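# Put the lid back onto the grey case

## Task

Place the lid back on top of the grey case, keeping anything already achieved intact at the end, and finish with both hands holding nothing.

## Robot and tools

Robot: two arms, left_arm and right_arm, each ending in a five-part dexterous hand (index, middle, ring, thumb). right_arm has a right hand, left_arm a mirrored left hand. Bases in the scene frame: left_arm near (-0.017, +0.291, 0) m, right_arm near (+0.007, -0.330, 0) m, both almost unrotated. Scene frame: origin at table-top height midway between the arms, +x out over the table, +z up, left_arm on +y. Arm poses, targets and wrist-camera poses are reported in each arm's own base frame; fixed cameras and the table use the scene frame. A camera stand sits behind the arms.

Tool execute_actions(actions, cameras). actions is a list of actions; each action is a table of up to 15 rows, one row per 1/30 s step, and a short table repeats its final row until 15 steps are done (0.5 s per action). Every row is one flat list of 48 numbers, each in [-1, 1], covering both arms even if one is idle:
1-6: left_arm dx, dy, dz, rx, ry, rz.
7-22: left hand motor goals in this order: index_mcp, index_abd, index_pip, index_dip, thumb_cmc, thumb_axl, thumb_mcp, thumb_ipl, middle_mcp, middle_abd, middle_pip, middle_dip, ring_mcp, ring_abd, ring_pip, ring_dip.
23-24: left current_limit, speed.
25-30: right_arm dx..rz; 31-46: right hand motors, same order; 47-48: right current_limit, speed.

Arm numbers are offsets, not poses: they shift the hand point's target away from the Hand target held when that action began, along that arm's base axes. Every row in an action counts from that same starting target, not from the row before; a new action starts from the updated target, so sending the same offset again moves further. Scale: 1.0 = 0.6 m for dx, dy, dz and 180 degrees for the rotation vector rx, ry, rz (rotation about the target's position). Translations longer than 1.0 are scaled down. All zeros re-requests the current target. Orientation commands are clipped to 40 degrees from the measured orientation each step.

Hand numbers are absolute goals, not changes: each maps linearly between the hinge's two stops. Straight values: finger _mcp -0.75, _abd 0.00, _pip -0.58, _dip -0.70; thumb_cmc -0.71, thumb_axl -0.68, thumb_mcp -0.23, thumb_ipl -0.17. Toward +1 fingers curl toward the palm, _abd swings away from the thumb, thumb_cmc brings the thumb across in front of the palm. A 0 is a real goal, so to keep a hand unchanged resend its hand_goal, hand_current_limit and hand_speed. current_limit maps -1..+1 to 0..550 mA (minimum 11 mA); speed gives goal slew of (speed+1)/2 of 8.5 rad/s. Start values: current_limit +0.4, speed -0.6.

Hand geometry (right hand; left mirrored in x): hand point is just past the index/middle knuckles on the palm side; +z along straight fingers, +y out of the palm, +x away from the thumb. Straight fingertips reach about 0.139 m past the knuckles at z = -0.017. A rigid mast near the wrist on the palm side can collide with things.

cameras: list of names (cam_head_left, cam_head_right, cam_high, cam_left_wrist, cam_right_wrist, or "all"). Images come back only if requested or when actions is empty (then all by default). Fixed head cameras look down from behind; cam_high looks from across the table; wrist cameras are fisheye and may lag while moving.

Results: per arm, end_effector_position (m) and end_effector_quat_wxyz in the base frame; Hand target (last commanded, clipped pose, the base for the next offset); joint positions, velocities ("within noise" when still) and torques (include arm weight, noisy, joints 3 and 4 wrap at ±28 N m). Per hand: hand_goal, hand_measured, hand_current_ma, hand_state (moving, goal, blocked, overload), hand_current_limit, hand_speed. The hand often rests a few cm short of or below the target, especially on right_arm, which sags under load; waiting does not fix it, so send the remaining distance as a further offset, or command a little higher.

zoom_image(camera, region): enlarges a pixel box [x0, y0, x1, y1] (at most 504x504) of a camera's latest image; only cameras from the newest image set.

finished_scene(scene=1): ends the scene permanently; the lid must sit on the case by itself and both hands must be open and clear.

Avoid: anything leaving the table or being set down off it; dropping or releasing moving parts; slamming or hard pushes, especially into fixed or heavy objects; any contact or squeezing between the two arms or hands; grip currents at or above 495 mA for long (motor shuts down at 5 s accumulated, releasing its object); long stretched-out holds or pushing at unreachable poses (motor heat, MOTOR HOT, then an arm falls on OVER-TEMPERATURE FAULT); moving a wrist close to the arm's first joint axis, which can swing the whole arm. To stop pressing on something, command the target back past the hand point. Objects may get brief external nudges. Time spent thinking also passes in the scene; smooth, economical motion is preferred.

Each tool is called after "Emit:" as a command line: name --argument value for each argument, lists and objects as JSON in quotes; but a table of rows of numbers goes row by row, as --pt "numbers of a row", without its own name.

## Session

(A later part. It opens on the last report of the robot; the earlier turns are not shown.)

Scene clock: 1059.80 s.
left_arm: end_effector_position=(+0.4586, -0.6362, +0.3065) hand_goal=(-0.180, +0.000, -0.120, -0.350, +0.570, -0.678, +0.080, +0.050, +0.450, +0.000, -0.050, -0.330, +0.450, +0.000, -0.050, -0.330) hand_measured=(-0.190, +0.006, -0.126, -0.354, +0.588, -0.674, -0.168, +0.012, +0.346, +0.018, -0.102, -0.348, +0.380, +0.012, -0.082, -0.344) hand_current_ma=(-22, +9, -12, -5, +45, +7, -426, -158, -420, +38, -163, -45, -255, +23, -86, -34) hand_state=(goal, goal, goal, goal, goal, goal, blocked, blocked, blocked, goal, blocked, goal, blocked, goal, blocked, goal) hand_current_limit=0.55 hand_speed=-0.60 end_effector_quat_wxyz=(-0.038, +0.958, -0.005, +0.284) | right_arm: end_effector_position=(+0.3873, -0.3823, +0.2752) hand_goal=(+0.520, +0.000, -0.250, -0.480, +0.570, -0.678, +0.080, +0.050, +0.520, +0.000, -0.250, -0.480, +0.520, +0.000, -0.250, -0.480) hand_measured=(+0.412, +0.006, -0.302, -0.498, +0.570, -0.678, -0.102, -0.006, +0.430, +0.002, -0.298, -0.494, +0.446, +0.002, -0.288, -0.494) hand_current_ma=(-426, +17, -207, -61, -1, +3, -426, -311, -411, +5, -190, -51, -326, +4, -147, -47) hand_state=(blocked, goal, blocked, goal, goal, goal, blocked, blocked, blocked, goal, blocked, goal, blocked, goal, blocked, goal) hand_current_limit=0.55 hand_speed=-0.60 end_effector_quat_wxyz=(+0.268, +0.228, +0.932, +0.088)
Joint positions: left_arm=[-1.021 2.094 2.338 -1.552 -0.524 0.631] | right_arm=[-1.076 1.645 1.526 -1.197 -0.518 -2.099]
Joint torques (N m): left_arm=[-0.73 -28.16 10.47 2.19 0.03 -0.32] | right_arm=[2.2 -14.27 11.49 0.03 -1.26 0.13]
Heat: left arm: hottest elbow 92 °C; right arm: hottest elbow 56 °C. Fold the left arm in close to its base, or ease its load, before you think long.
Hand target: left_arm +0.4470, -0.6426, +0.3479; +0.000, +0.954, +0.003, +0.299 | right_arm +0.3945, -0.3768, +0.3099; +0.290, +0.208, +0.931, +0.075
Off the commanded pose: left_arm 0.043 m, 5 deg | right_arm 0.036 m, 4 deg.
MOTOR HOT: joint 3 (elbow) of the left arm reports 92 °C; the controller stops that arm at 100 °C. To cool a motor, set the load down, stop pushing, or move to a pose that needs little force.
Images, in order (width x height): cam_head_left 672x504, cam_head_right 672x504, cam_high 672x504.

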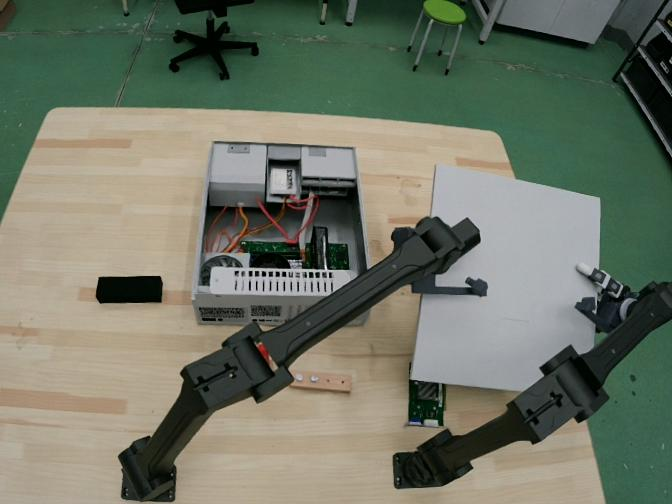

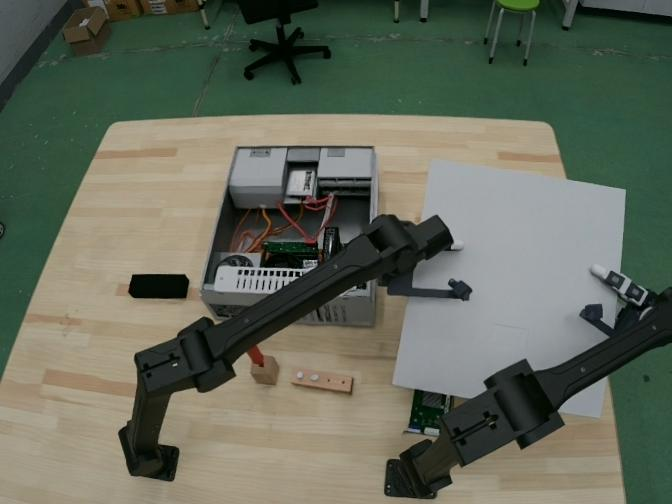

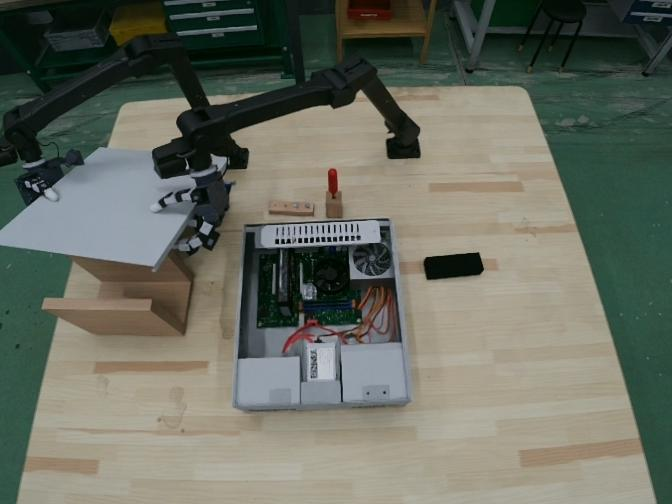

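Emit:
execute_actions --actions '[[[0.03,0.11,0,0,0.0185,0,-0.18,0,-0.12,-0.35,0.571,-0.678,0.08,0.05,0.45,0,-0.05,-0.33,0.45,0,-0.05,-0.33,0.55,-0.6,0.027,0.111,0,0,0.0185,0,0.52,0,-0.25,-0.48,0.571,-0.678,0.08,0.05,0.52,0,-0.25,-0.48,0.52,0,-0.25,-0.48,0.55,-0.6]],[[0.03,0.11,0,0,0.0185,0,-0.18,0,-0.12,-0.35,0.571,-0.678,0.08,0.05,0.45,0,-0.05,-0.33,0.45,0,-0.05,-0.33,0.55,-0.6,0.027,0.111,0,0,0.0185,0,0.52,0,-0.25,-0.48,0.571,-0.678,0.08,0.05,0.52,0,-0.25,-0.48,0.52,0,-0.25,-0.48,0.55,-0.6]],[[0.03,0.11,0,0,0.0185,0,-0.18,0,-0.12,-0.35,0.571,-0.678,0.08,0.05,0.45,0,-0.05,-0.33,0.45,0,-0.05,-0.33,0.55,-0.6,0.027,0.111,0,0,0.0185,0,0.52,0,-0.25,-0.48,0.571,-0.678,0.08,0.05,0.52,0,-0.25,-0.48,0.52,0,-0.25,-0.48,0.55,-0.6]]]' --cameras '["cam_high", "cam_head_left", "cam_head_right"]'

Scene clock: 1076.23 s.
left_arm: end_effector_position=(+0.5072, -0.4389, +0.3176) hand_goal=(-0.180, +0.000, -0.120, -0.350, +0.570, -0.678, +0.080, +0.050, +0.450, +0.000, -0.050, -0.330, +0.450, +0.000, -0.050, -0.330) hand_measured=(-0.188, +0.004, -0.126, -0.354, +0.576, -0.674, -0.158, +0.014, +0.344, +0.020, -0.104, -0.354, +0.380, +0.010, -0.090, -0.350) hand_current_ma=(-14, +6, -11, -5, +10, +6, -426, -149, -424, +42, -170, -60, -255, +19, -113, -48) hand_state=(goal, goal, goal, goal, goal, goal, blocked, blocked, blocked, blocked, blocked, blocked, blocked, goal, blocked, goal) hand_current_limit=0.55 hand_speed=-0.60 end_effector_quat_wxyz=(-0.026, +0.981, +0.004, +0.195) | right_arm: end_effector_position=(+0.4431, -0.1810, +0.2904) hand_goal=(+0.520, +0.000, -0.250, -0.480, +0.570, -0.678, +0.080, +0.050, +0.520, +0.000, -0.250, -0.480, +0.520, +0.000, -0.250, -0.480) hand_measured=(+0.404, +0.010, -0.302, -0.498, +0.570, -0.678, -0.102, +0.004, +0.430, +0.006, -0.296, -0.494, +0.454, +0.004, -0.278, -0.494) hand_current_ma=(-426, +27, -207, -66, +1, +3, -426, -254, -411, +14, -176, -51, -290, +11, -101, -44) hand_state=(blocked, goal, blocked, goal, goal, goal, blocked, blocked, blocked, goal, blocked, goal, blocked, goal, blocked, goal) hand_current_limit=0.55 hand_speed=-0.60 end_effector_quat_wxyz=(+0.193, +0.205, +0.958, +0.054)
Joint positions: left_arm=[-0.714 1.75 1.891 -1.443 -0.294 0.888] | right_arm=[-0.662 1.356 1.31 -1.215 -0.263 -1.769]
Joint torques (N m): left_arm=[-0.5 -22.89 10.41 2.24 0.41 -0.11] | right_arm=[1.61 -9.88 9.4 0.72 -1.05 0.46]
Heat: left arm: hottest elbow 83 °C; right arm: hottest elbow 61 °C. Fold the left arm in close to its base, or ease its load, before you think long.
Hand target: left_arm +0.5009, -0.4448, +0.3478; +0.000, +0.977, +0.003, +0.215 | right_arm +0.4431, -0.1769, +0.3100; +0.208, +0.213, +0.953, +0.057
Off the commanded pose: left_arm 0.031 m, 4 deg | right_arm 0.020 m, 2 deg.
MOTOR HOT: still on. Joint 3 (elbow) of the left arm reports 83 °C.
Images, in order (width x height): cam_head_left 672x504, cam_head_right 672x504, cam_high 672x504.

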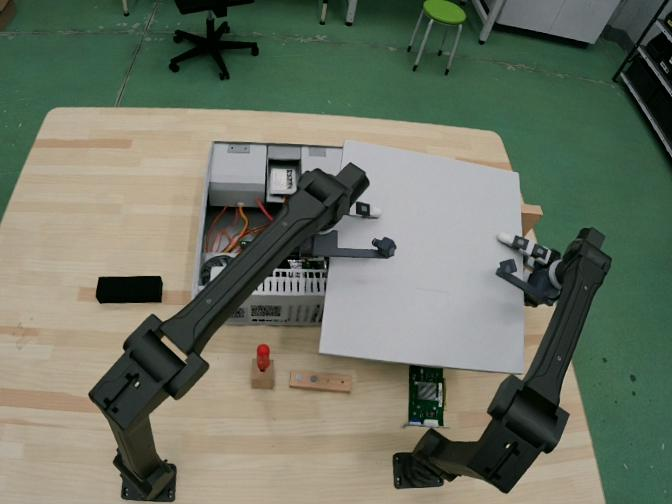

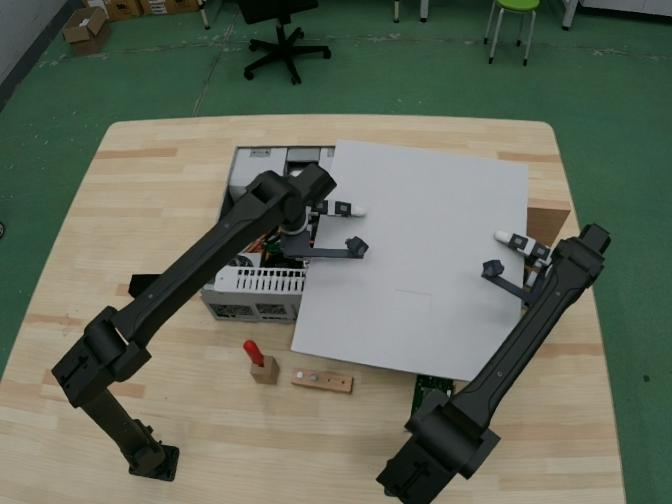

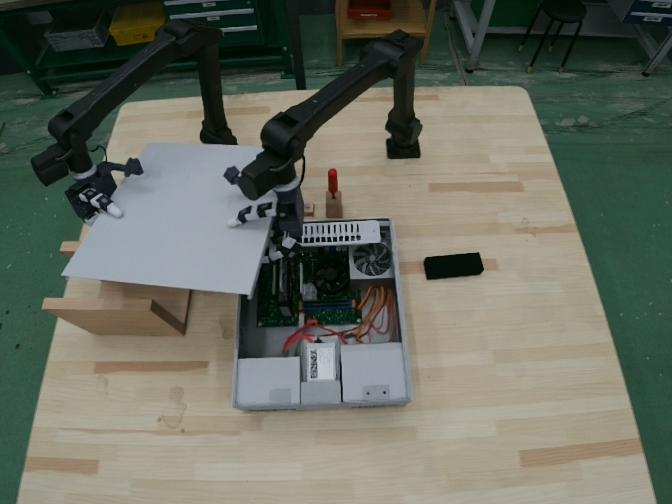

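Emit:
execute_actions --actions '[[[0.058,0.104,0,0,0.0186,0.0077,-0.18,0,-0.12,-0.35,0.571,-0.678,0.08,0.05,0.45,0,-0.05,-0.33,0.45,0,-0.05,-0.33,0.55,-0.6,0.0717,0.1043,0,0,0.0186,0.0077,0.52,0,-0.25,-0.48,0.571,-0.678,0.08,0.05,0.52,0,-0.25,-0.48,0.52,0,-0.25,-0.48,0.55,-0.6]],[[0.058,0.104,-0.015,0,0.0186,0.0077,-0.18,0,-0.12,-0.35,0.571,-0.678,0.08,0.05,0.45,0,-0.05,-0.33,0.45,0,-0.05,-0.33,0.55,-0.6,0.0717,0.1043,-0.015,0,0.0186,0.0077,0.52,0,-0.25,-0.48,0.571,-0.678,0.08,0.05,0.52,0,-0.25,-0.48,0.52,0,-0.25,-0.48,0.55,-0.6]],[[0.058,0.104,-0.02,0,0.0186,0.0077,-0.18,0,-0.12,-0.35,0.571,-0.678,0.08,0.05,0.45,0,-0.05,-0.33,0.45,0,-0.05,-0.33,0.55,-0.6,0.0717,0.1043,-0.02,0,0.0186,0.0077,0.52,0,-0.25,-0.48,0.571,-0.678,0.08,0.05,0.52,0,-0.25,-0.48,0.52,0,-0.25,-0.48,0.55,-0.6]]]' --cameras '["cam_high", "cam_head_left", "cam_head_right"]'

Scene clock: 1092.33 s.
left_arm: end_effector_position=(+0.5968, -0.2465, +0.2856) hand_goal=(-0.180, +0.000, -0.120, -0.350, +0.570, -0.678, +0.080, +0.050, +0.450, +0.000, -0.050, -0.330, +0.450, +0.000, -0.050, -0.330) hand_measured=(-0.188, +0.004, -0.126, -0.354, +0.564, -0.678, -0.136, +0.014, +0.344, +0.016, -0.108, -0.358, +0.380, +0.008, -0.090, -0.346) hand_current_ma=(-14, +5, -11, -5, -9, +1, -426, -149, -425, +29, -184, -74, -255, +14, -117, -38) hand_state=(goal, goal, goal, goal, goal, goal, blocked, blocked, blocked, goal, blocked, blocked, blocked, goal, blocked, goal) hand_current_limit=0.55 hand_speed=-0.60 end_effector_quat_wxyz=(-0.027, +0.994, +0.044, +0.097) | right_arm: end_effector_position=(+0.5508, +0.0187, +0.2406) hand_goal=(+0.520, +0.000, -0.250, -0.480, +0.570, -0.678, +0.080, +0.050, +0.520, +0.000, -0.250, -0.480, +0.520, +0.000, -0.250, -0.480) hand_measured=(+0.400, +0.008, -0.304, -0.502, +0.564, -0.678, -0.100, +0.006, +0.440, +0.006, -0.304, -0.502, +0.464, +0.004, -0.276, -0.494) hand_current_ma=(-426, +20, -212, -78, -18, -1, -426, -236, -357, +14, -217, -80, -241, +11, -96, -48) hand_state=(blocked, goal, blocked, blocked, goal, goal, blocked, blocked, blocked, goal, blocked, blocked, blocked, goal, blocked, goal) hand_current_limit=0.55 hand_speed=-0.60 end_effector_quat_wxyz=(+0.077, +0.170, +0.982, +0.038)
Joint positions: left_arm=[-0.315 1.789 1.9 -1.519 -0.118 1.177] | right_arm=[-0.129 1.56 1.463 -1.317 -0.069 -1.351]
Joint torques (N m): left_arm=[-0.03 -20.42 15.42 0.54 0.71 0.01] | right_arm=[0.56 -12.16 14.06 0.68 -0.77 0.32]
Heat: left arm: hottest elbow 79 °C; right arm: hottest elbow 58 °C.
Hand target: left_arm +0.6053, -0.2574, +0.3268; -0.008, +0.991, +0.039, +0.128 | right_arm +0.5722, +0.0108, +0.2890; +0.122, +0.183, +0.974, +0.046
Off the commanded pose: left_arm 0.044 m, 4 deg | right_arm 0.053 m, 5 deg.
MOTOR HOT: cleared for the motors of the left arm.
Images, in order (width x height): cam_head_left 672x504, cam_head_right 672x504, cam_high 672x504.

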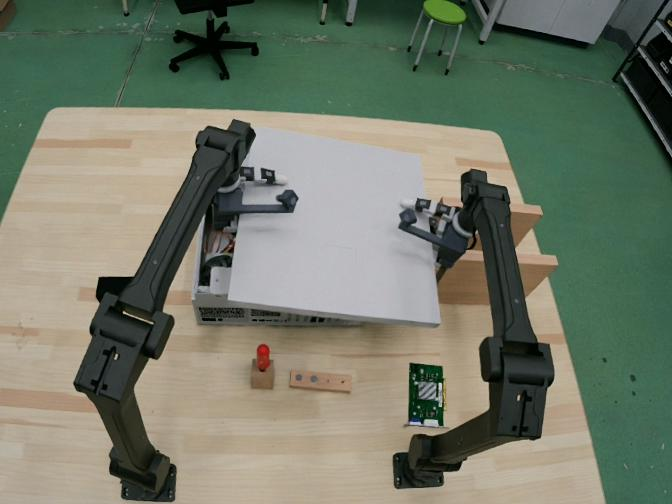

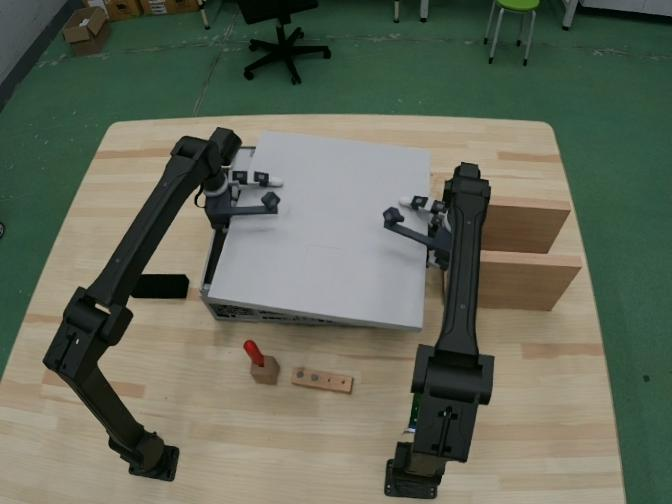

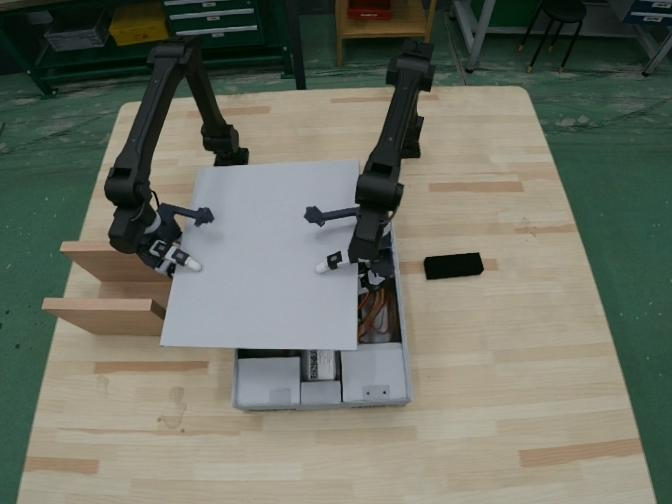

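Emit:
execute_actions --actions '[[[0.068,0.1025,0,0,0.008,0.0111,-0.18,0,-0.12,-0.35,0.571,-0.678,0.08,0.05,0.45,0,-0.05,-0.33,0.45,0,-0.05,-0.33,0.55,-0.6,0.0876,0.1032,0.01,0,0.008,0.0111,0.52,0,-0.25,-0.48,0.571,-0.678,0.08,0.05,0.52,0,-0.25,-0.48,0.52,0,-0.25,-0.48,0.55,-0.6]],[[0.068,0.1025,0,0,0.008,0.0111,-0.18,0,-0.12,-0.35,0.571,-0.678,0.08,0.05,0.45,0,-0.05,-0.33,0.45,0,-0.05,-0.33,0.55,-0.6,0.0876,0.1032,0.01,0,0.008,0.0111,0.52,0,-0.25,-0.48,0.571,-0.678,0.08,0.05,0.52,0,-0.25,-0.48,0.52,0,-0.25,-0.48,0.55,-0.6]]]' --cameras '["all"]'

Emit:
zoom_image --camera "cam_high" --region '[180, 130, 420, 420]'

Emit:
zoom_image --camera "cam_head_left" --region '[180, 120, 440, 340]'

Emit:
zoom_image --camera "cam_head_right" --region '[180, 120, 460, 340]'

Scene clock: 1110.30 s.
left_arm: end_effector_position=(+0.6786, -0.1266, +0.2930) hand_goal=(-0.180, +0.000, -0.120, -0.350, +0.570, -0.678, +0.080, +0.050, +0.450, +0.000, -0.050, -0.330, +0.450, +0.000, -0.050, -0.330) hand_measured=(-0.188, +0.004, -0.126, -0.354, +0.560, -0.678, -0.120, +0.014, +0.340, +0.014, -0.116, -0.362, +0.380, +0.008, -0.090, -0.348) hand_current_ma=(-14, +4, -11, -5, -19, -1, -426, -148, -426, +27, -216, -92, -255, +14, -117, -43) hand_state=(goal, goal, goal, goal, goal, goal, blocked, blocked, blocked, goal, blocked, blocked, blocked, goal, blocked, goal) hand_current_limit=0.55 hand_speed=-0.60 end_effector_quat_wxyz=(-0.025, +0.994, +0.076, +0.076) | right_arm: end_effector_position=(+0.6571, +0.1392, +0.2575) hand_goal=(+0.520, +0.000, -0.250, -0.480, +0.570, -0.678, +0.080, +0.050, +0.520, +0.000, -0.250, -0.480, +0.520, +0.000, -0.250, -0.480) hand_measured=(+0.398, +0.004, -0.304, -0.504, +0.562, -0.678, -0.100, +0.006, +0.440, +0.004, -0.302, -0.500, +0.468, +0.004, -0.272, -0.490) hand_current_ma=(-426, +13, -216, -83, -22, -1, -426, -236, -357, +8, -208, -74, -222, +9, -77, -35) hand_state=(blocked, goal, blocked, blocked, goal, goal, blocked, blocked, blocked, goal, blocked, blocked, blocked, goal, blocked, goal) hand_current_limit=0.55 hand_speed=-0.60 end_effector_quat_wxyz=(+0.058, +0.141, +0.988, +0.031)
Joint positions: left_arm=[-0.091 1.992 2.227 -1.664 -0.074 1.334] | right_arm=[0.096 1.883 1.945 -1.505 -0.034 -1.19]
Joint torques (N m): left_arm=[-0.03 -22.36 15.16 0.36 0.76 -0.06] | right_arm=[0.85 -15.56 14.24 0.73 -0.64 0.17]
Heat: left arm: hottest elbow 85 °C; right arm: hottest elbow 66 °C. Fold the left arm in close to its base, or ease its load, before you think long.
Hand target: left_arm +0.6869, -0.1345, +0.3269; -0.014, +0.992, +0.073, +0.103 | right_arm +0.6773, +0.1347, +0.3010; +0.096, +0.150, +0.983, +0.045
Off the commanded pose: left_arm 0.036 m, 3 deg | right_arm 0.048 m, 5 deg.
MOTOR HOT: joint 3 (elbow) of the left arm reports 85 °C; the controller stops that arm at 100 °C. To cool a motor, set the load down, stop pushing, or move to a pose that needs little force.
camera_calibration:
cam_left_wrist: T_world_to_cam=[[-0.875663, 0.468567, -0.116871, 0.656597], [0.218437, 0.600146, 0.769487, -0.341287], [0.430696, 0.648283, -0.627878, 0.105063], [0, 0, 0, 1]] pos_world=[0.604258, -0.170948, 0.40532]
cam_right_wrist: T_world_to_cam=[[0.916019, 0.389642, 0.0953376, -0.647934], [0.212687, -0.673279, 0.708138, -0.268489], [0.340109, -0.628391, -0.699608, 0.173092], [0, 0, 0, 1]] pos_world=[0.591754, 0.180464, 0.372997]

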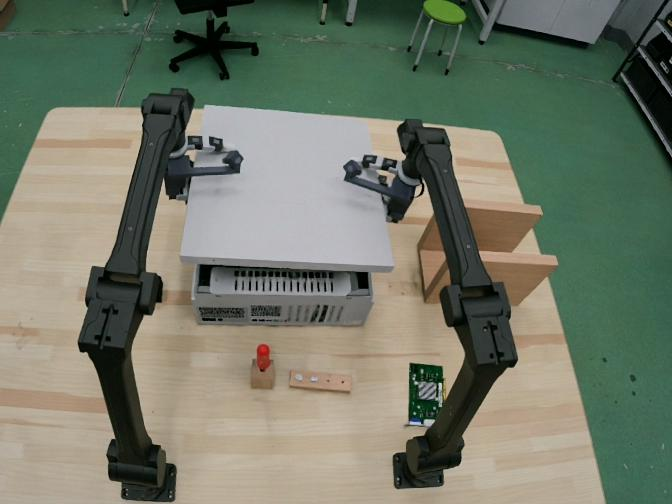

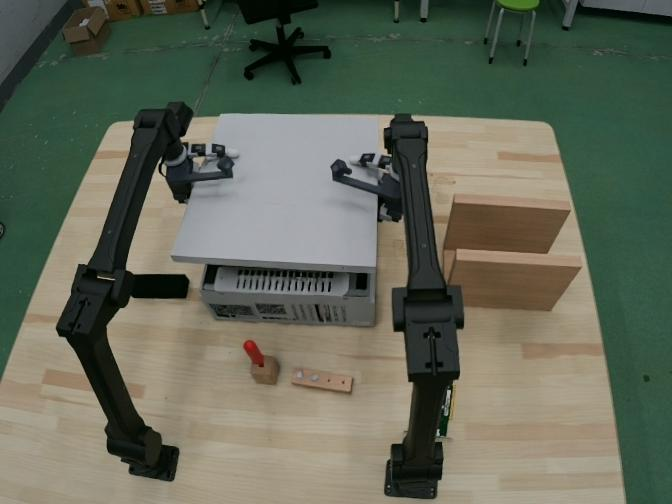

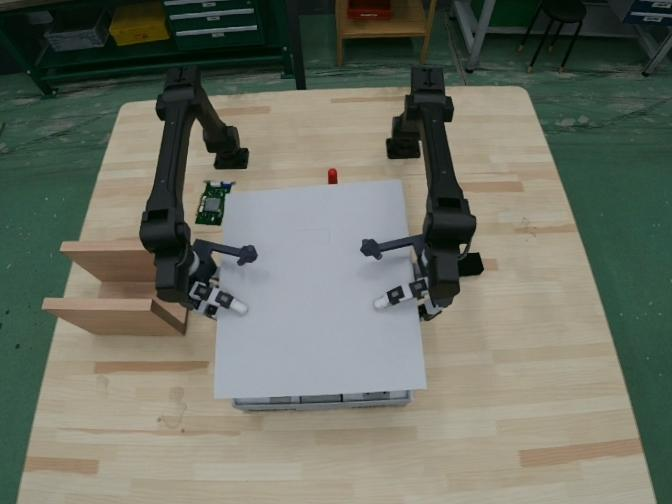

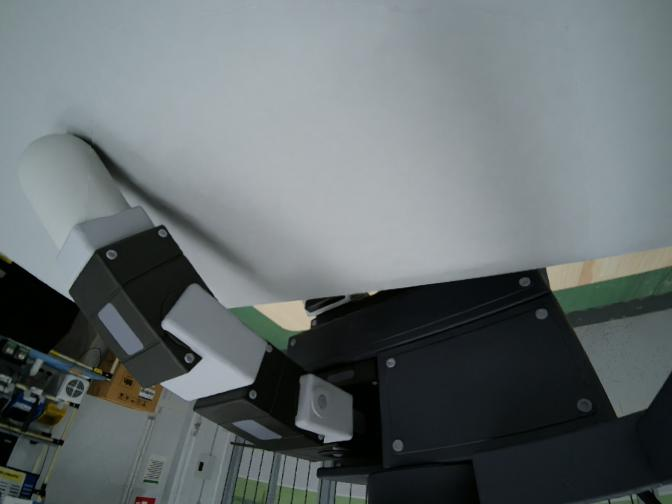

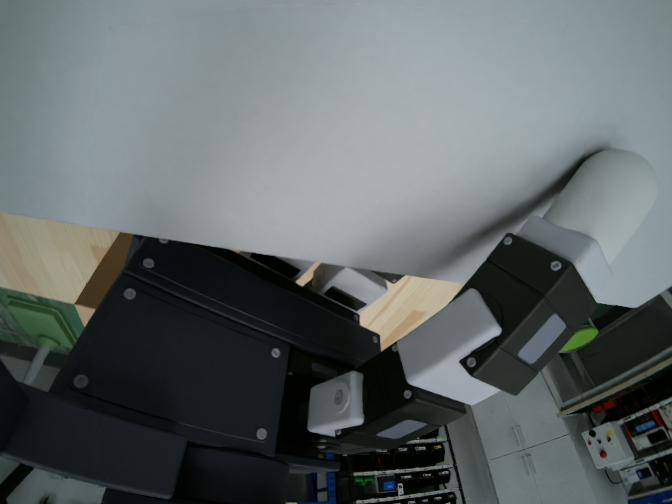

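Scaled by 1.738 from the camera's 672x504 image, which has a finer 960x720 frame.

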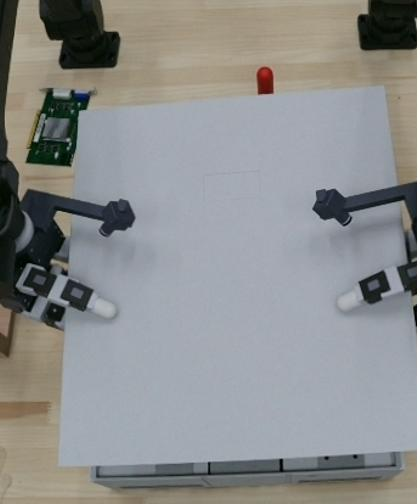

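Scaled by 1.938 from the camera's 672x504 image, which has a finer 960x720 frame.

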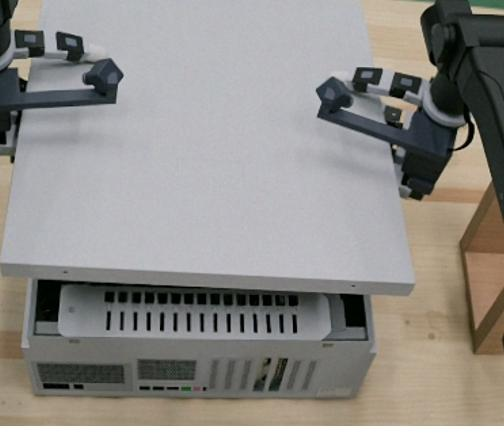

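Scaled by 1.800 from the camera's 672x504 image, which has a finer 960x720 frame.

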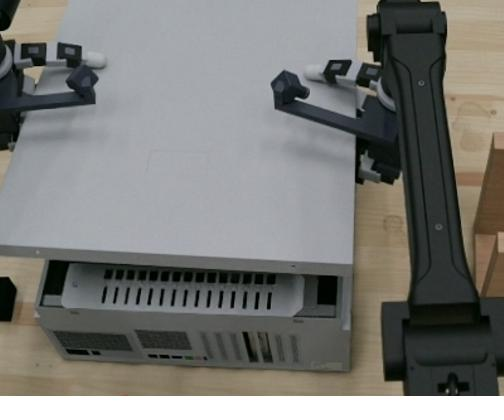

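Emit:
execute_actions --actions '[[[-0.0107,-0.0022,-0.06,0,0,-0.006,-0.18,0,-0.12,-0.35,0.571,-0.678,0.08,0.05,0.45,0,-0.05,-0.33,0.45,0,-0.05,-0.33,0.55,-0.6,-0.023,-0.0017,-0.04,0,0,-0.006,0.52,0,-0.25,-0.48,0.571,-0.678,0.08,0.05,0.52,0,-0.25,-0.48,0.52,0,-0.25,-0.48,0.55,-0.6]],[[0,0,-0.06,0,0,0,-0.18,0,-0.12,-0.35,0.571,-0.678,0.08,0.05,0.45,0,-0.05,-0.33,0.45,0,-0.05,-0.33,0.55,-0.6,0,0,-0.04,0,0,0,0.52,0,-0.25,-0.48,0.571,-0.678,0.08,0.05,0.52,0,-0.25,-0.48,0.52,0,-0.25,-0.48,0.55,-0.6]]]' --cameras '["cam_high", "cam_head_left", "cam_head_right"]'

Emit:
zoom_image --camera "cam_head_left" --region '[160, 180, 440, 340]'

Emit:
zoom_image --camera "cam_head_right" --region '[160, 180, 440, 340]'

Scene clock: 1132.37 s.
left_arm: end_effector_position=(+0.6851, -0.1292, +0.2460) hand_goal=(-0.180, +0.000, -0.120, -0.350, +0.570, -0.678, +0.080, +0.050, +0.450, +0.000, -0.050, -0.330, +0.450, +0.000, -0.050, -0.330) hand_measured=(-0.136, +0.002, -0.100, -0.354, +0.560, -0.678, -0.114, +0.014, +0.340, +0.014, -0.116, -0.362, +0.384, +0.006, -0.088, -0.348) hand_current_ma=(+145, +4, +50, -5, -20, -1, -426, -148, -426, +25, -216, -92, -237, +10, -108, -43) hand_state=(blocked, goal, blocked, goal, goal, goal, blocked, blocked, blocked, goal, blocked, blocked, blocked, goal, blocked, goal) hand_current_limit=0.55 hand_speed=-0.60 end_effector_quat_wxyz=(-0.018, +0.993, +0.071, +0.096) | right_arm: end_effector_position=(+0.6578, +0.1374, +0.2179) hand_goal=(+0.520, +0.000, -0.250, -0.480, +0.570, -0.678, +0.080, +0.050, +0.520, +0.000, -0.250, -0.480, +0.520, +0.000, -0.250, -0.480) hand_measured=(+0.398, +0.004, -0.304, -0.504, +0.562, -0.678, -0.100, +0.006, +0.440, +0.004, -0.302, -0.500, +0.466, +0.004, -0.272, -0.490) hand_current_ma=(-426, +13, -216, -83, -22, -1, -426, -236, -357, +9, -206, -73, -233, +12, -79, -35) hand_state=(blocked, goal, blocked, blocked, goal, goal, blocked, blocked, blocked, goal, blocked, blocked, blocked, goal, blocked, goal) hand_current_limit=0.55 hand_speed=-0.60 end_effector_quat_wxyz=(+0.064, +0.146, +0.987, +0.030)
Joint positions: left_arm=[-0.091 1.953 2.032 -1.464 -0.066 1.342] | right_arm=[0.096 1.874 1.827 -1.386 -0.027 -1.179]
Joint torques (N m): left_arm=[-0.21 -23.88 8.92 1.14 0.59 0.02] | right_arm=[0.85 -18.08 9.35 1.51 -0.72 0.3]
Heat: left arm: hottest elbow 93 °C; right arm: hottest elbow 70 °C. Fold the left arm in close to its base, or ease its load, before you think long.
Hand target: left_arm +0.6805, -0.1356, +0.2548; -0.013, +0.993, +0.064, +0.103 | right_arm +0.6635, +0.1337, +0.2529; +0.096, +0.159, +0.982, +0.044
Off the commanded pose: left_arm 0.012 m, 1 deg | right_arm 0.036 m, 4 deg.
MOTOR HOT: still on. Joint 3 (elbow) of the left arm reports 93 °C.
Images, in order (width x height): cam_head_left 672x504, cam_head_right 672x504, cam_high 672x504.

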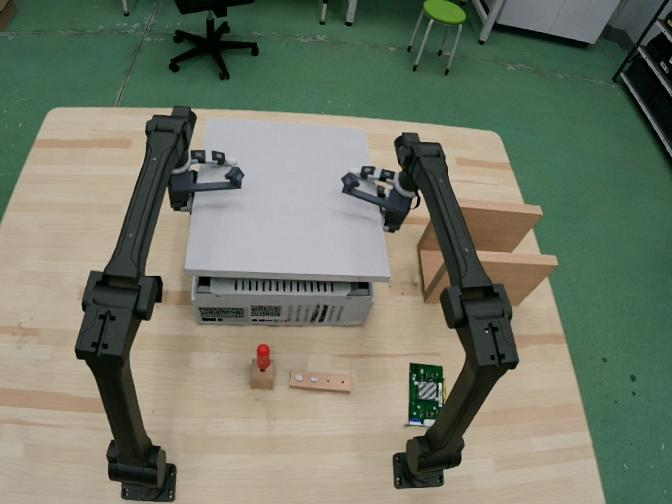

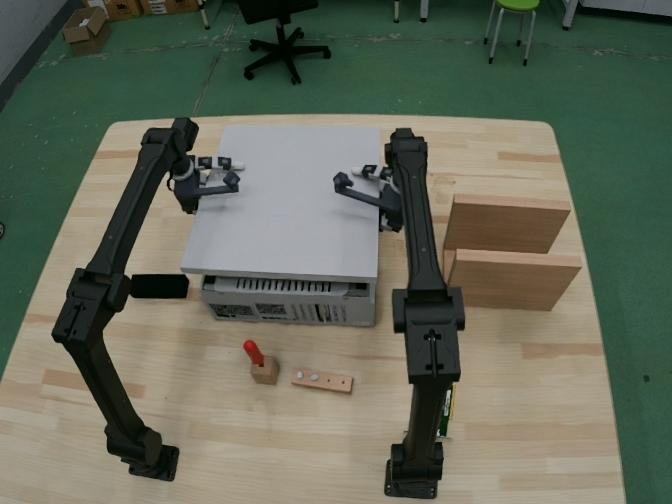

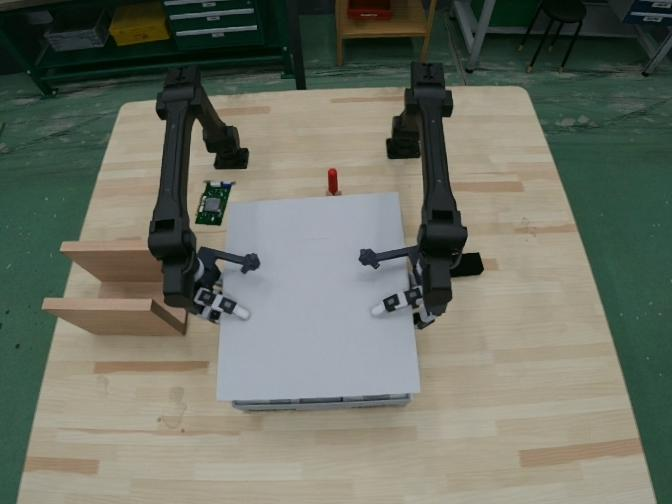

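Scaled by 1.800 from the camera's 672x504 image, which has a finer 960x720 frame.

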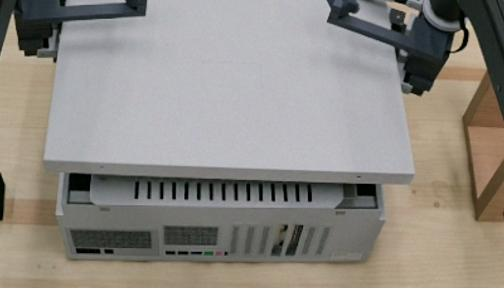

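Scaled by 1.800 from the camera's 672x504 image, which has a finer 960x720 frame.

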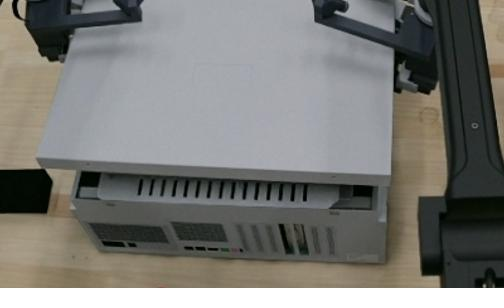

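Emit:
execute_actions --actions '[[[0,0,-0.02,0,0,0,0.34,0,-0.1,-0.35,0.571,-0.678,0.08,0.05,0.45,0,-0.05,-0.33,0.45,0,-0.05,-0.33,0.55,-0.6,0,0,-0.04,0,0,0,0.52,0,-0.25,-0.48,0.571,-0.678,0.08,0.05,0.52,0,-0.25,-0.48,0.52,0,-0.25,-0.48,0.55,-0.6]],[[0,0,-0.02,0,0,0,0.34,0,-0.1,-0.35,0.571,-0.678,0.08,0.05,0.45,0,-0.05,-0.33,0.45,0,-0.05,-0.33,0.55,-0.6,0,0,-0.03,0,0,0,0.52,0,-0.25,-0.48,0.571,-0.678,0.08,0.05,0.52,0,-0.25,-0.48,0.52,0,-0.25,-0.48,0.55,-0.6]]]' --cameras '["cam_high", "cam_head_left", "cam_head_right"]'

Emit:
zoom_image --camera "cam_head_left" --region '[160, 100, 440, 340]'

Emit:
zoom_image --camera "cam_head_right" --region '[160, 100, 440, 340]'

Emit:
zoom_image --camera "cam_high" --region '[190, 170, 450, 430]'

Scene clock: 1143.67 s.
left_arm: end_effector_position=(+0.6825, -0.1300, +0.2378) hand_goal=(+0.340, +0.000, -0.100, -0.350, +0.570, -0.678, +0.080, +0.050, +0.450, +0.000, -0.050, -0.330, +0.450, +0.000, -0.050, -0.330) hand_measured=(+0.258, +0.004, -0.118, -0.354, +0.560, -0.678, -0.112, +0.014, +0.340, +0.014, -0.116, -0.362, +0.396, +0.006, -0.096, -0.352) hand_current_ma=(-312, +4, -40, -7, -20, -1, -426, -148, -426, +25, -216, -92, -184, +10, -139, -54) hand_state=(blocked, goal, goal, goal, goal, goal, blocked, blocked, blocked, goal, blocked, blocked, blocked, goal, blocked, blocked) hand_current_limit=0.55 hand_speed=-0.60 end_effector_quat_wxyz=(-0.015, +0.992, +0.071, +0.105) | right_arm: end_effector_position=(+0.6586, +0.1376, +0.2170) hand_goal=(+0.520, +0.000, -0.250, -0.480, +0.570, -0.678, +0.080, +0.050, +0.520, +0.000, -0.250, -0.480, +0.520, +0.000, -0.250, -0.480) hand_measured=(+0.398, +0.008, -0.304, -0.504, +0.564, -0.678, -0.100, +0.006, +0.440, +0.004, -0.294, -0.500, +0.488, +0.004, -0.280, -0.496) hand_current_ma=(-426, +19, -216, -83, -21, -1, -426, -236, -357, +10, -172, -73, -126, +7, -111, -56) hand_state=(blocked, goal, blocked, blocked, goal, goal, blocked, blocked, blocked, goal, blocked, blocked, blocked, goal, blocked, goal) hand_current_limit=0.55 hand_speed=-0.60 end_effector_quat_wxyz=(+0.092, +0.149, +0.984, +0.040)
Joint positions: left_arm=[-0.092 1.93 1.97 -1.407 -0.064 1.343] | right_arm=[0.095 1.836 1.754 -1.29 -0.033 -1.172]
Joint torques (N m): left_arm=[0.03 -21.77 8.34 1.58 0.52 0.01] | right_arm=[0.97 -14.39 7.54 2.02 -0.48 0.26]
Heat: left arm: hottest elbow 85 °C; right arm: hottest elbow 66 °C. Fold the left arm in close to its base, or ease its load, before you think long.
Hand target: left_arm +0.6804, -0.1357, +0.2309; -0.013, +0.993, +0.064, +0.103 | right_arm +0.6635, +0.1337, +0.2107; +0.096, +0.159, +0.982, +0.044
Off the commanded pose: left_arm 0.009 m, 1 deg | right_arm 0.009 m, 1 deg.
MOTOR HOT: still on. Joint 3 (elbow) of the left arm reports 85 °C.
Images, in order (width x height): cam_head_left 672x504, cam_head_right 672x504, cam_high 672x504.

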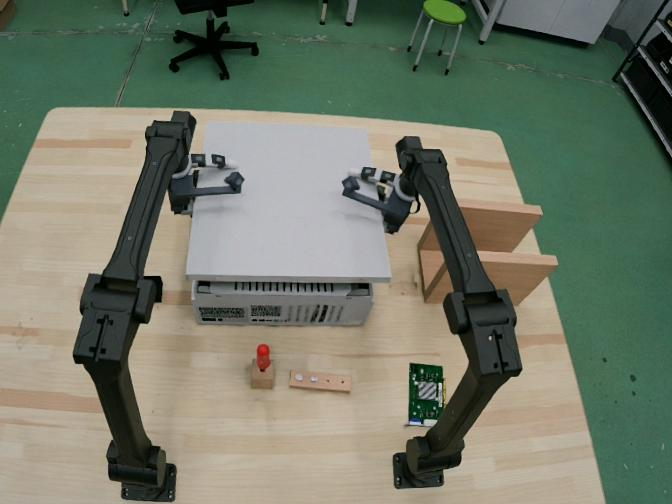

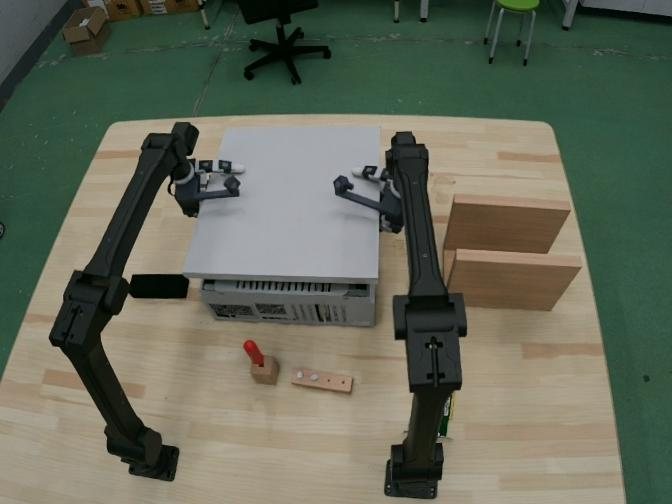

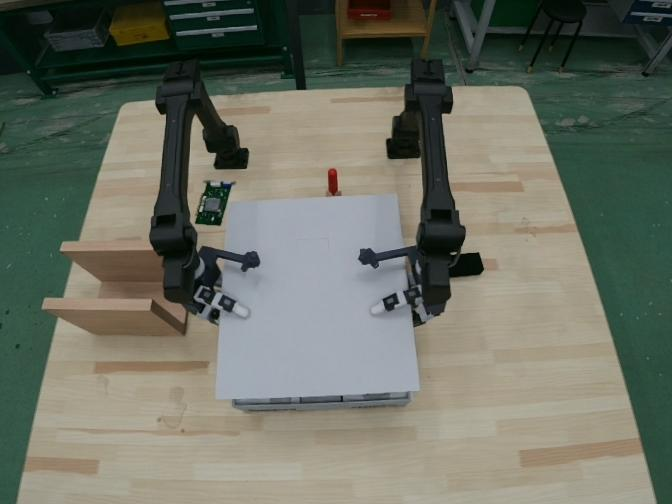

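Scaled by 1.800 from the camera's 672x504 image, which has a finer 960x720 frame.

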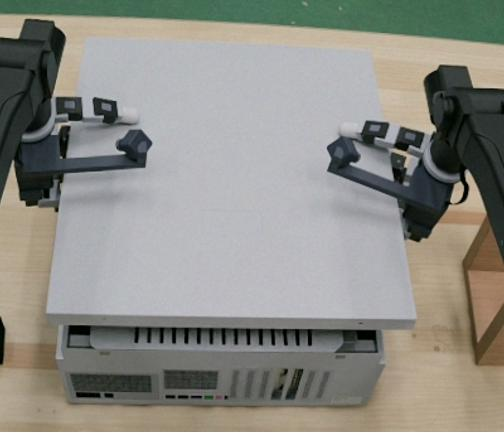

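Scaled by 1.800 from the camera's 672x504 image, which has a finer 960x720 frame.

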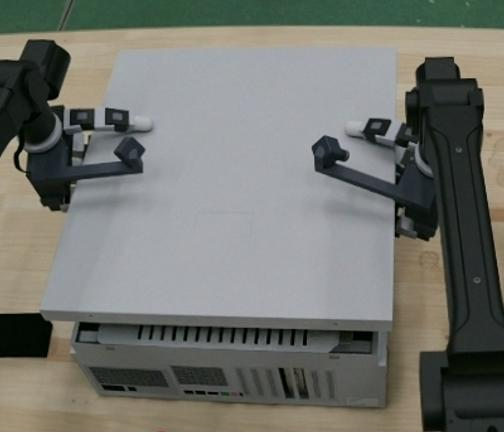

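Scaled by 1.938 from the camera's 672x504 image, which has a finer 960x720 frame.

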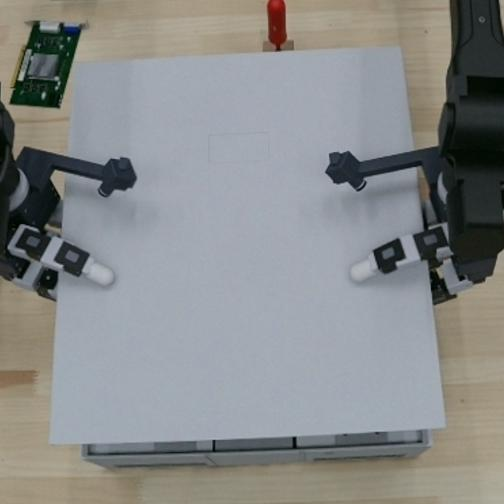

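Emit:
execute_actions --actions '[[[0,0,0,0,0,-0.003,0.34,0,-0.1,-0.35,0.571,-0.678,0.08,0.05,0.45,0,-0.05,-0.33,0.45,0,-0.05,-0.33,0.55,-0.6,0,0,0,0,0,-0.003,0.52,0,-0.25,-0.48,0.571,-0.678,-0.226,-0.168,0.52,0,-0.25,-0.48,0.52,0,-0.25,-0.48,0.55,-0.6]],[[0,0.01,0,0,0,0,0.34,0,-0.1,-0.35,0.571,-0.678,0.08,0.05,0.45,0,-0.05,-0.33,0.45,0,-0.05,-0.33,0.55,-0.6,0.0016,-0.06,0,0,0,0,0.52,0,-0.25,-0.48,0.571,-0.678,-0.226,-0.168,0.52,0,-0.25,-0.48,0.52,0,-0.25,-0.48,0.55,-0.6]]]' --cameras '["cam_high", "cam_head_left", "cam_head_right"]'

Emit:
zoom_image --camera "cam_high" --region '[190, 170, 450, 430]'

Emit:
zoom_image --camera "cam_head_left" --region '[160, 100, 440, 340]'

Scene clock: 1169.07 s.
left_arm: end_effector_position=(+0.6825, -0.1342, +0.2382) hand_goal=(+0.340, +0.000, -0.100, -0.350, +0.570, -0.678, +0.080, +0.050, +0.450, +0.000, -0.050, -0.330, +0.450, +0.000, -0.050, -0.330) hand_measured=(+0.260, +0.002, -0.118, -0.354, +0.560, -0.678, -0.112, +0.014, +0.340, +0.014, -0.116, -0.362, +0.396, +0.008, -0.100, -0.358) hand_current_ma=(-300, +3, -42, -9, -22, -1, -426, -148, -426, +25, -216, -92, -187, +14, -154, -73) hand_state=(blocked, goal, goal, goal, goal, goal, blocked, blocked, blocked, goal, blocked, blocked, blocked, goal, blocked, blocked) hand_current_limit=0.55 hand_speed=-0.60 end_effector_quat_wxyz=(-0.011, +0.992, +0.063, +0.108) | right_arm: end_effector_position=(+0.6595, +0.1135, +0.2122) hand_goal=(+0.520, +0.000, -0.250, -0.480, +0.570, -0.678, -0.226, -0.168, +0.520, +0.000, -0.250, -0.480, +0.520, +0.000, -0.250, -0.480) hand_measured=(+0.436, +0.010, -0.294, -0.492, +0.568, -0.678, -0.216, -0.164, +0.470, +0.004, -0.274, -0.490, +0.522, +0.008, -0.280, -0.496) hand_current_ma=(-382, +30, -166, -40, -3, -1, +41, +17, -211, +10, -82, -36, +9, +22, -111, -56) hand_state=(blocked, goal, blocked, goal, goal, goal, goal, goal, blocked, goal, blocked, goal, goal, goal, blocked, goal) hand_current_limit=0.55 hand_speed=-0.60 end_effector_quat_wxyz=(+0.090, +0.152, +0.983, +0.045)
Joint positions: left_arm=[-0.095 1.93 1.969 -1.399 -0.056 1.355] | right_arm=[0.051 1.836 1.739 -1.279 -0.052 -1.207]
Joint torques (N m): left_arm=[0.85 -22.12 8.42 1.28 0.38 0.08] | right_arm=[-0.21 -14.68 8.06 1.63 -0.18 0.11]
Heat: left arm: hottest elbow 74 °C; right arm: hottest elbow 60 °C.
Hand target: left_arm +0.6804, -0.1299, +0.2309; -0.012, +0.993, +0.059, +0.103 | right_arm +0.6644, +0.0978, +0.2110; +0.096, +0.164, +0.981, +0.044
Off the commanded pose: left_arm 0.009 m, 1 deg | right_arm 0.017 m, 2 deg.
MOTOR HOT: cleared for the motors of the left arm.
Images, in order (width x height): cam_head_left 672x504, cam_head_right 672x504, cam_high 672x504.

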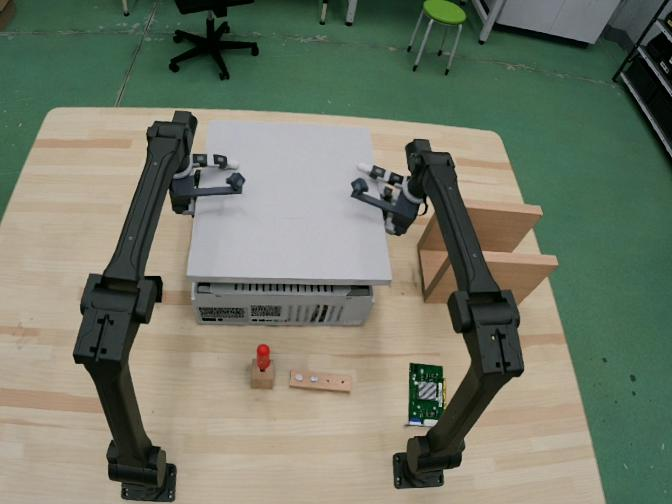

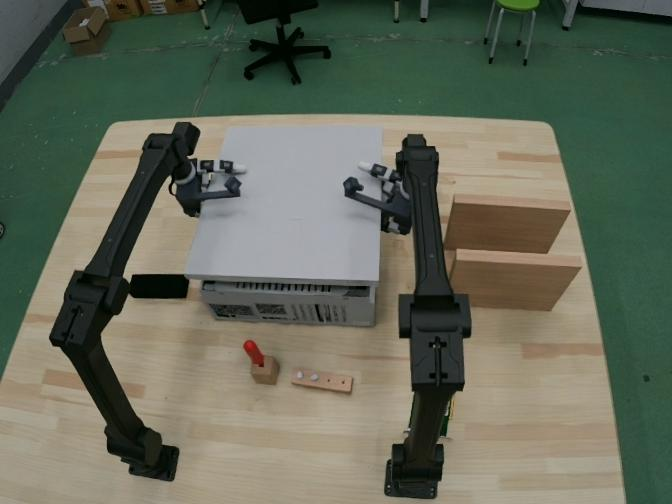

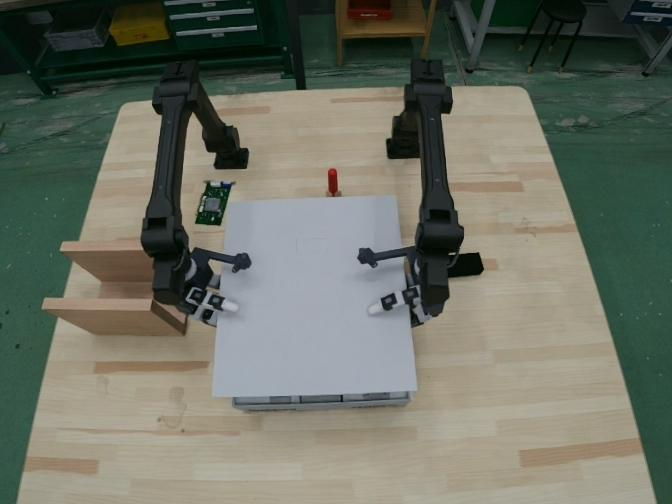

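Scaled by 1.938 from the camera's 672x504 image, which has a finer 960x720 frame.

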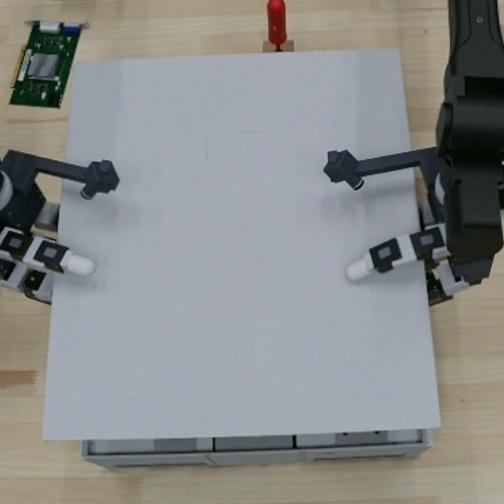

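Scaled by 1.800 from the camera's 672x504 image, which has a finer 960x720 frame.

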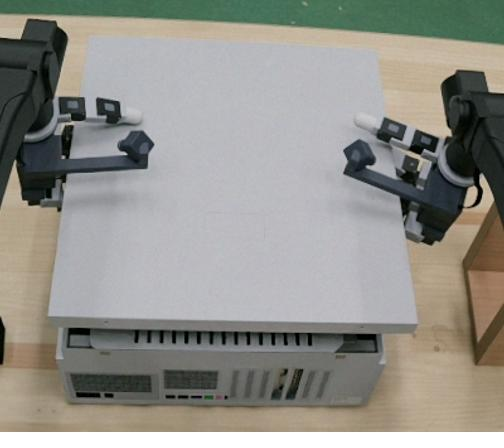

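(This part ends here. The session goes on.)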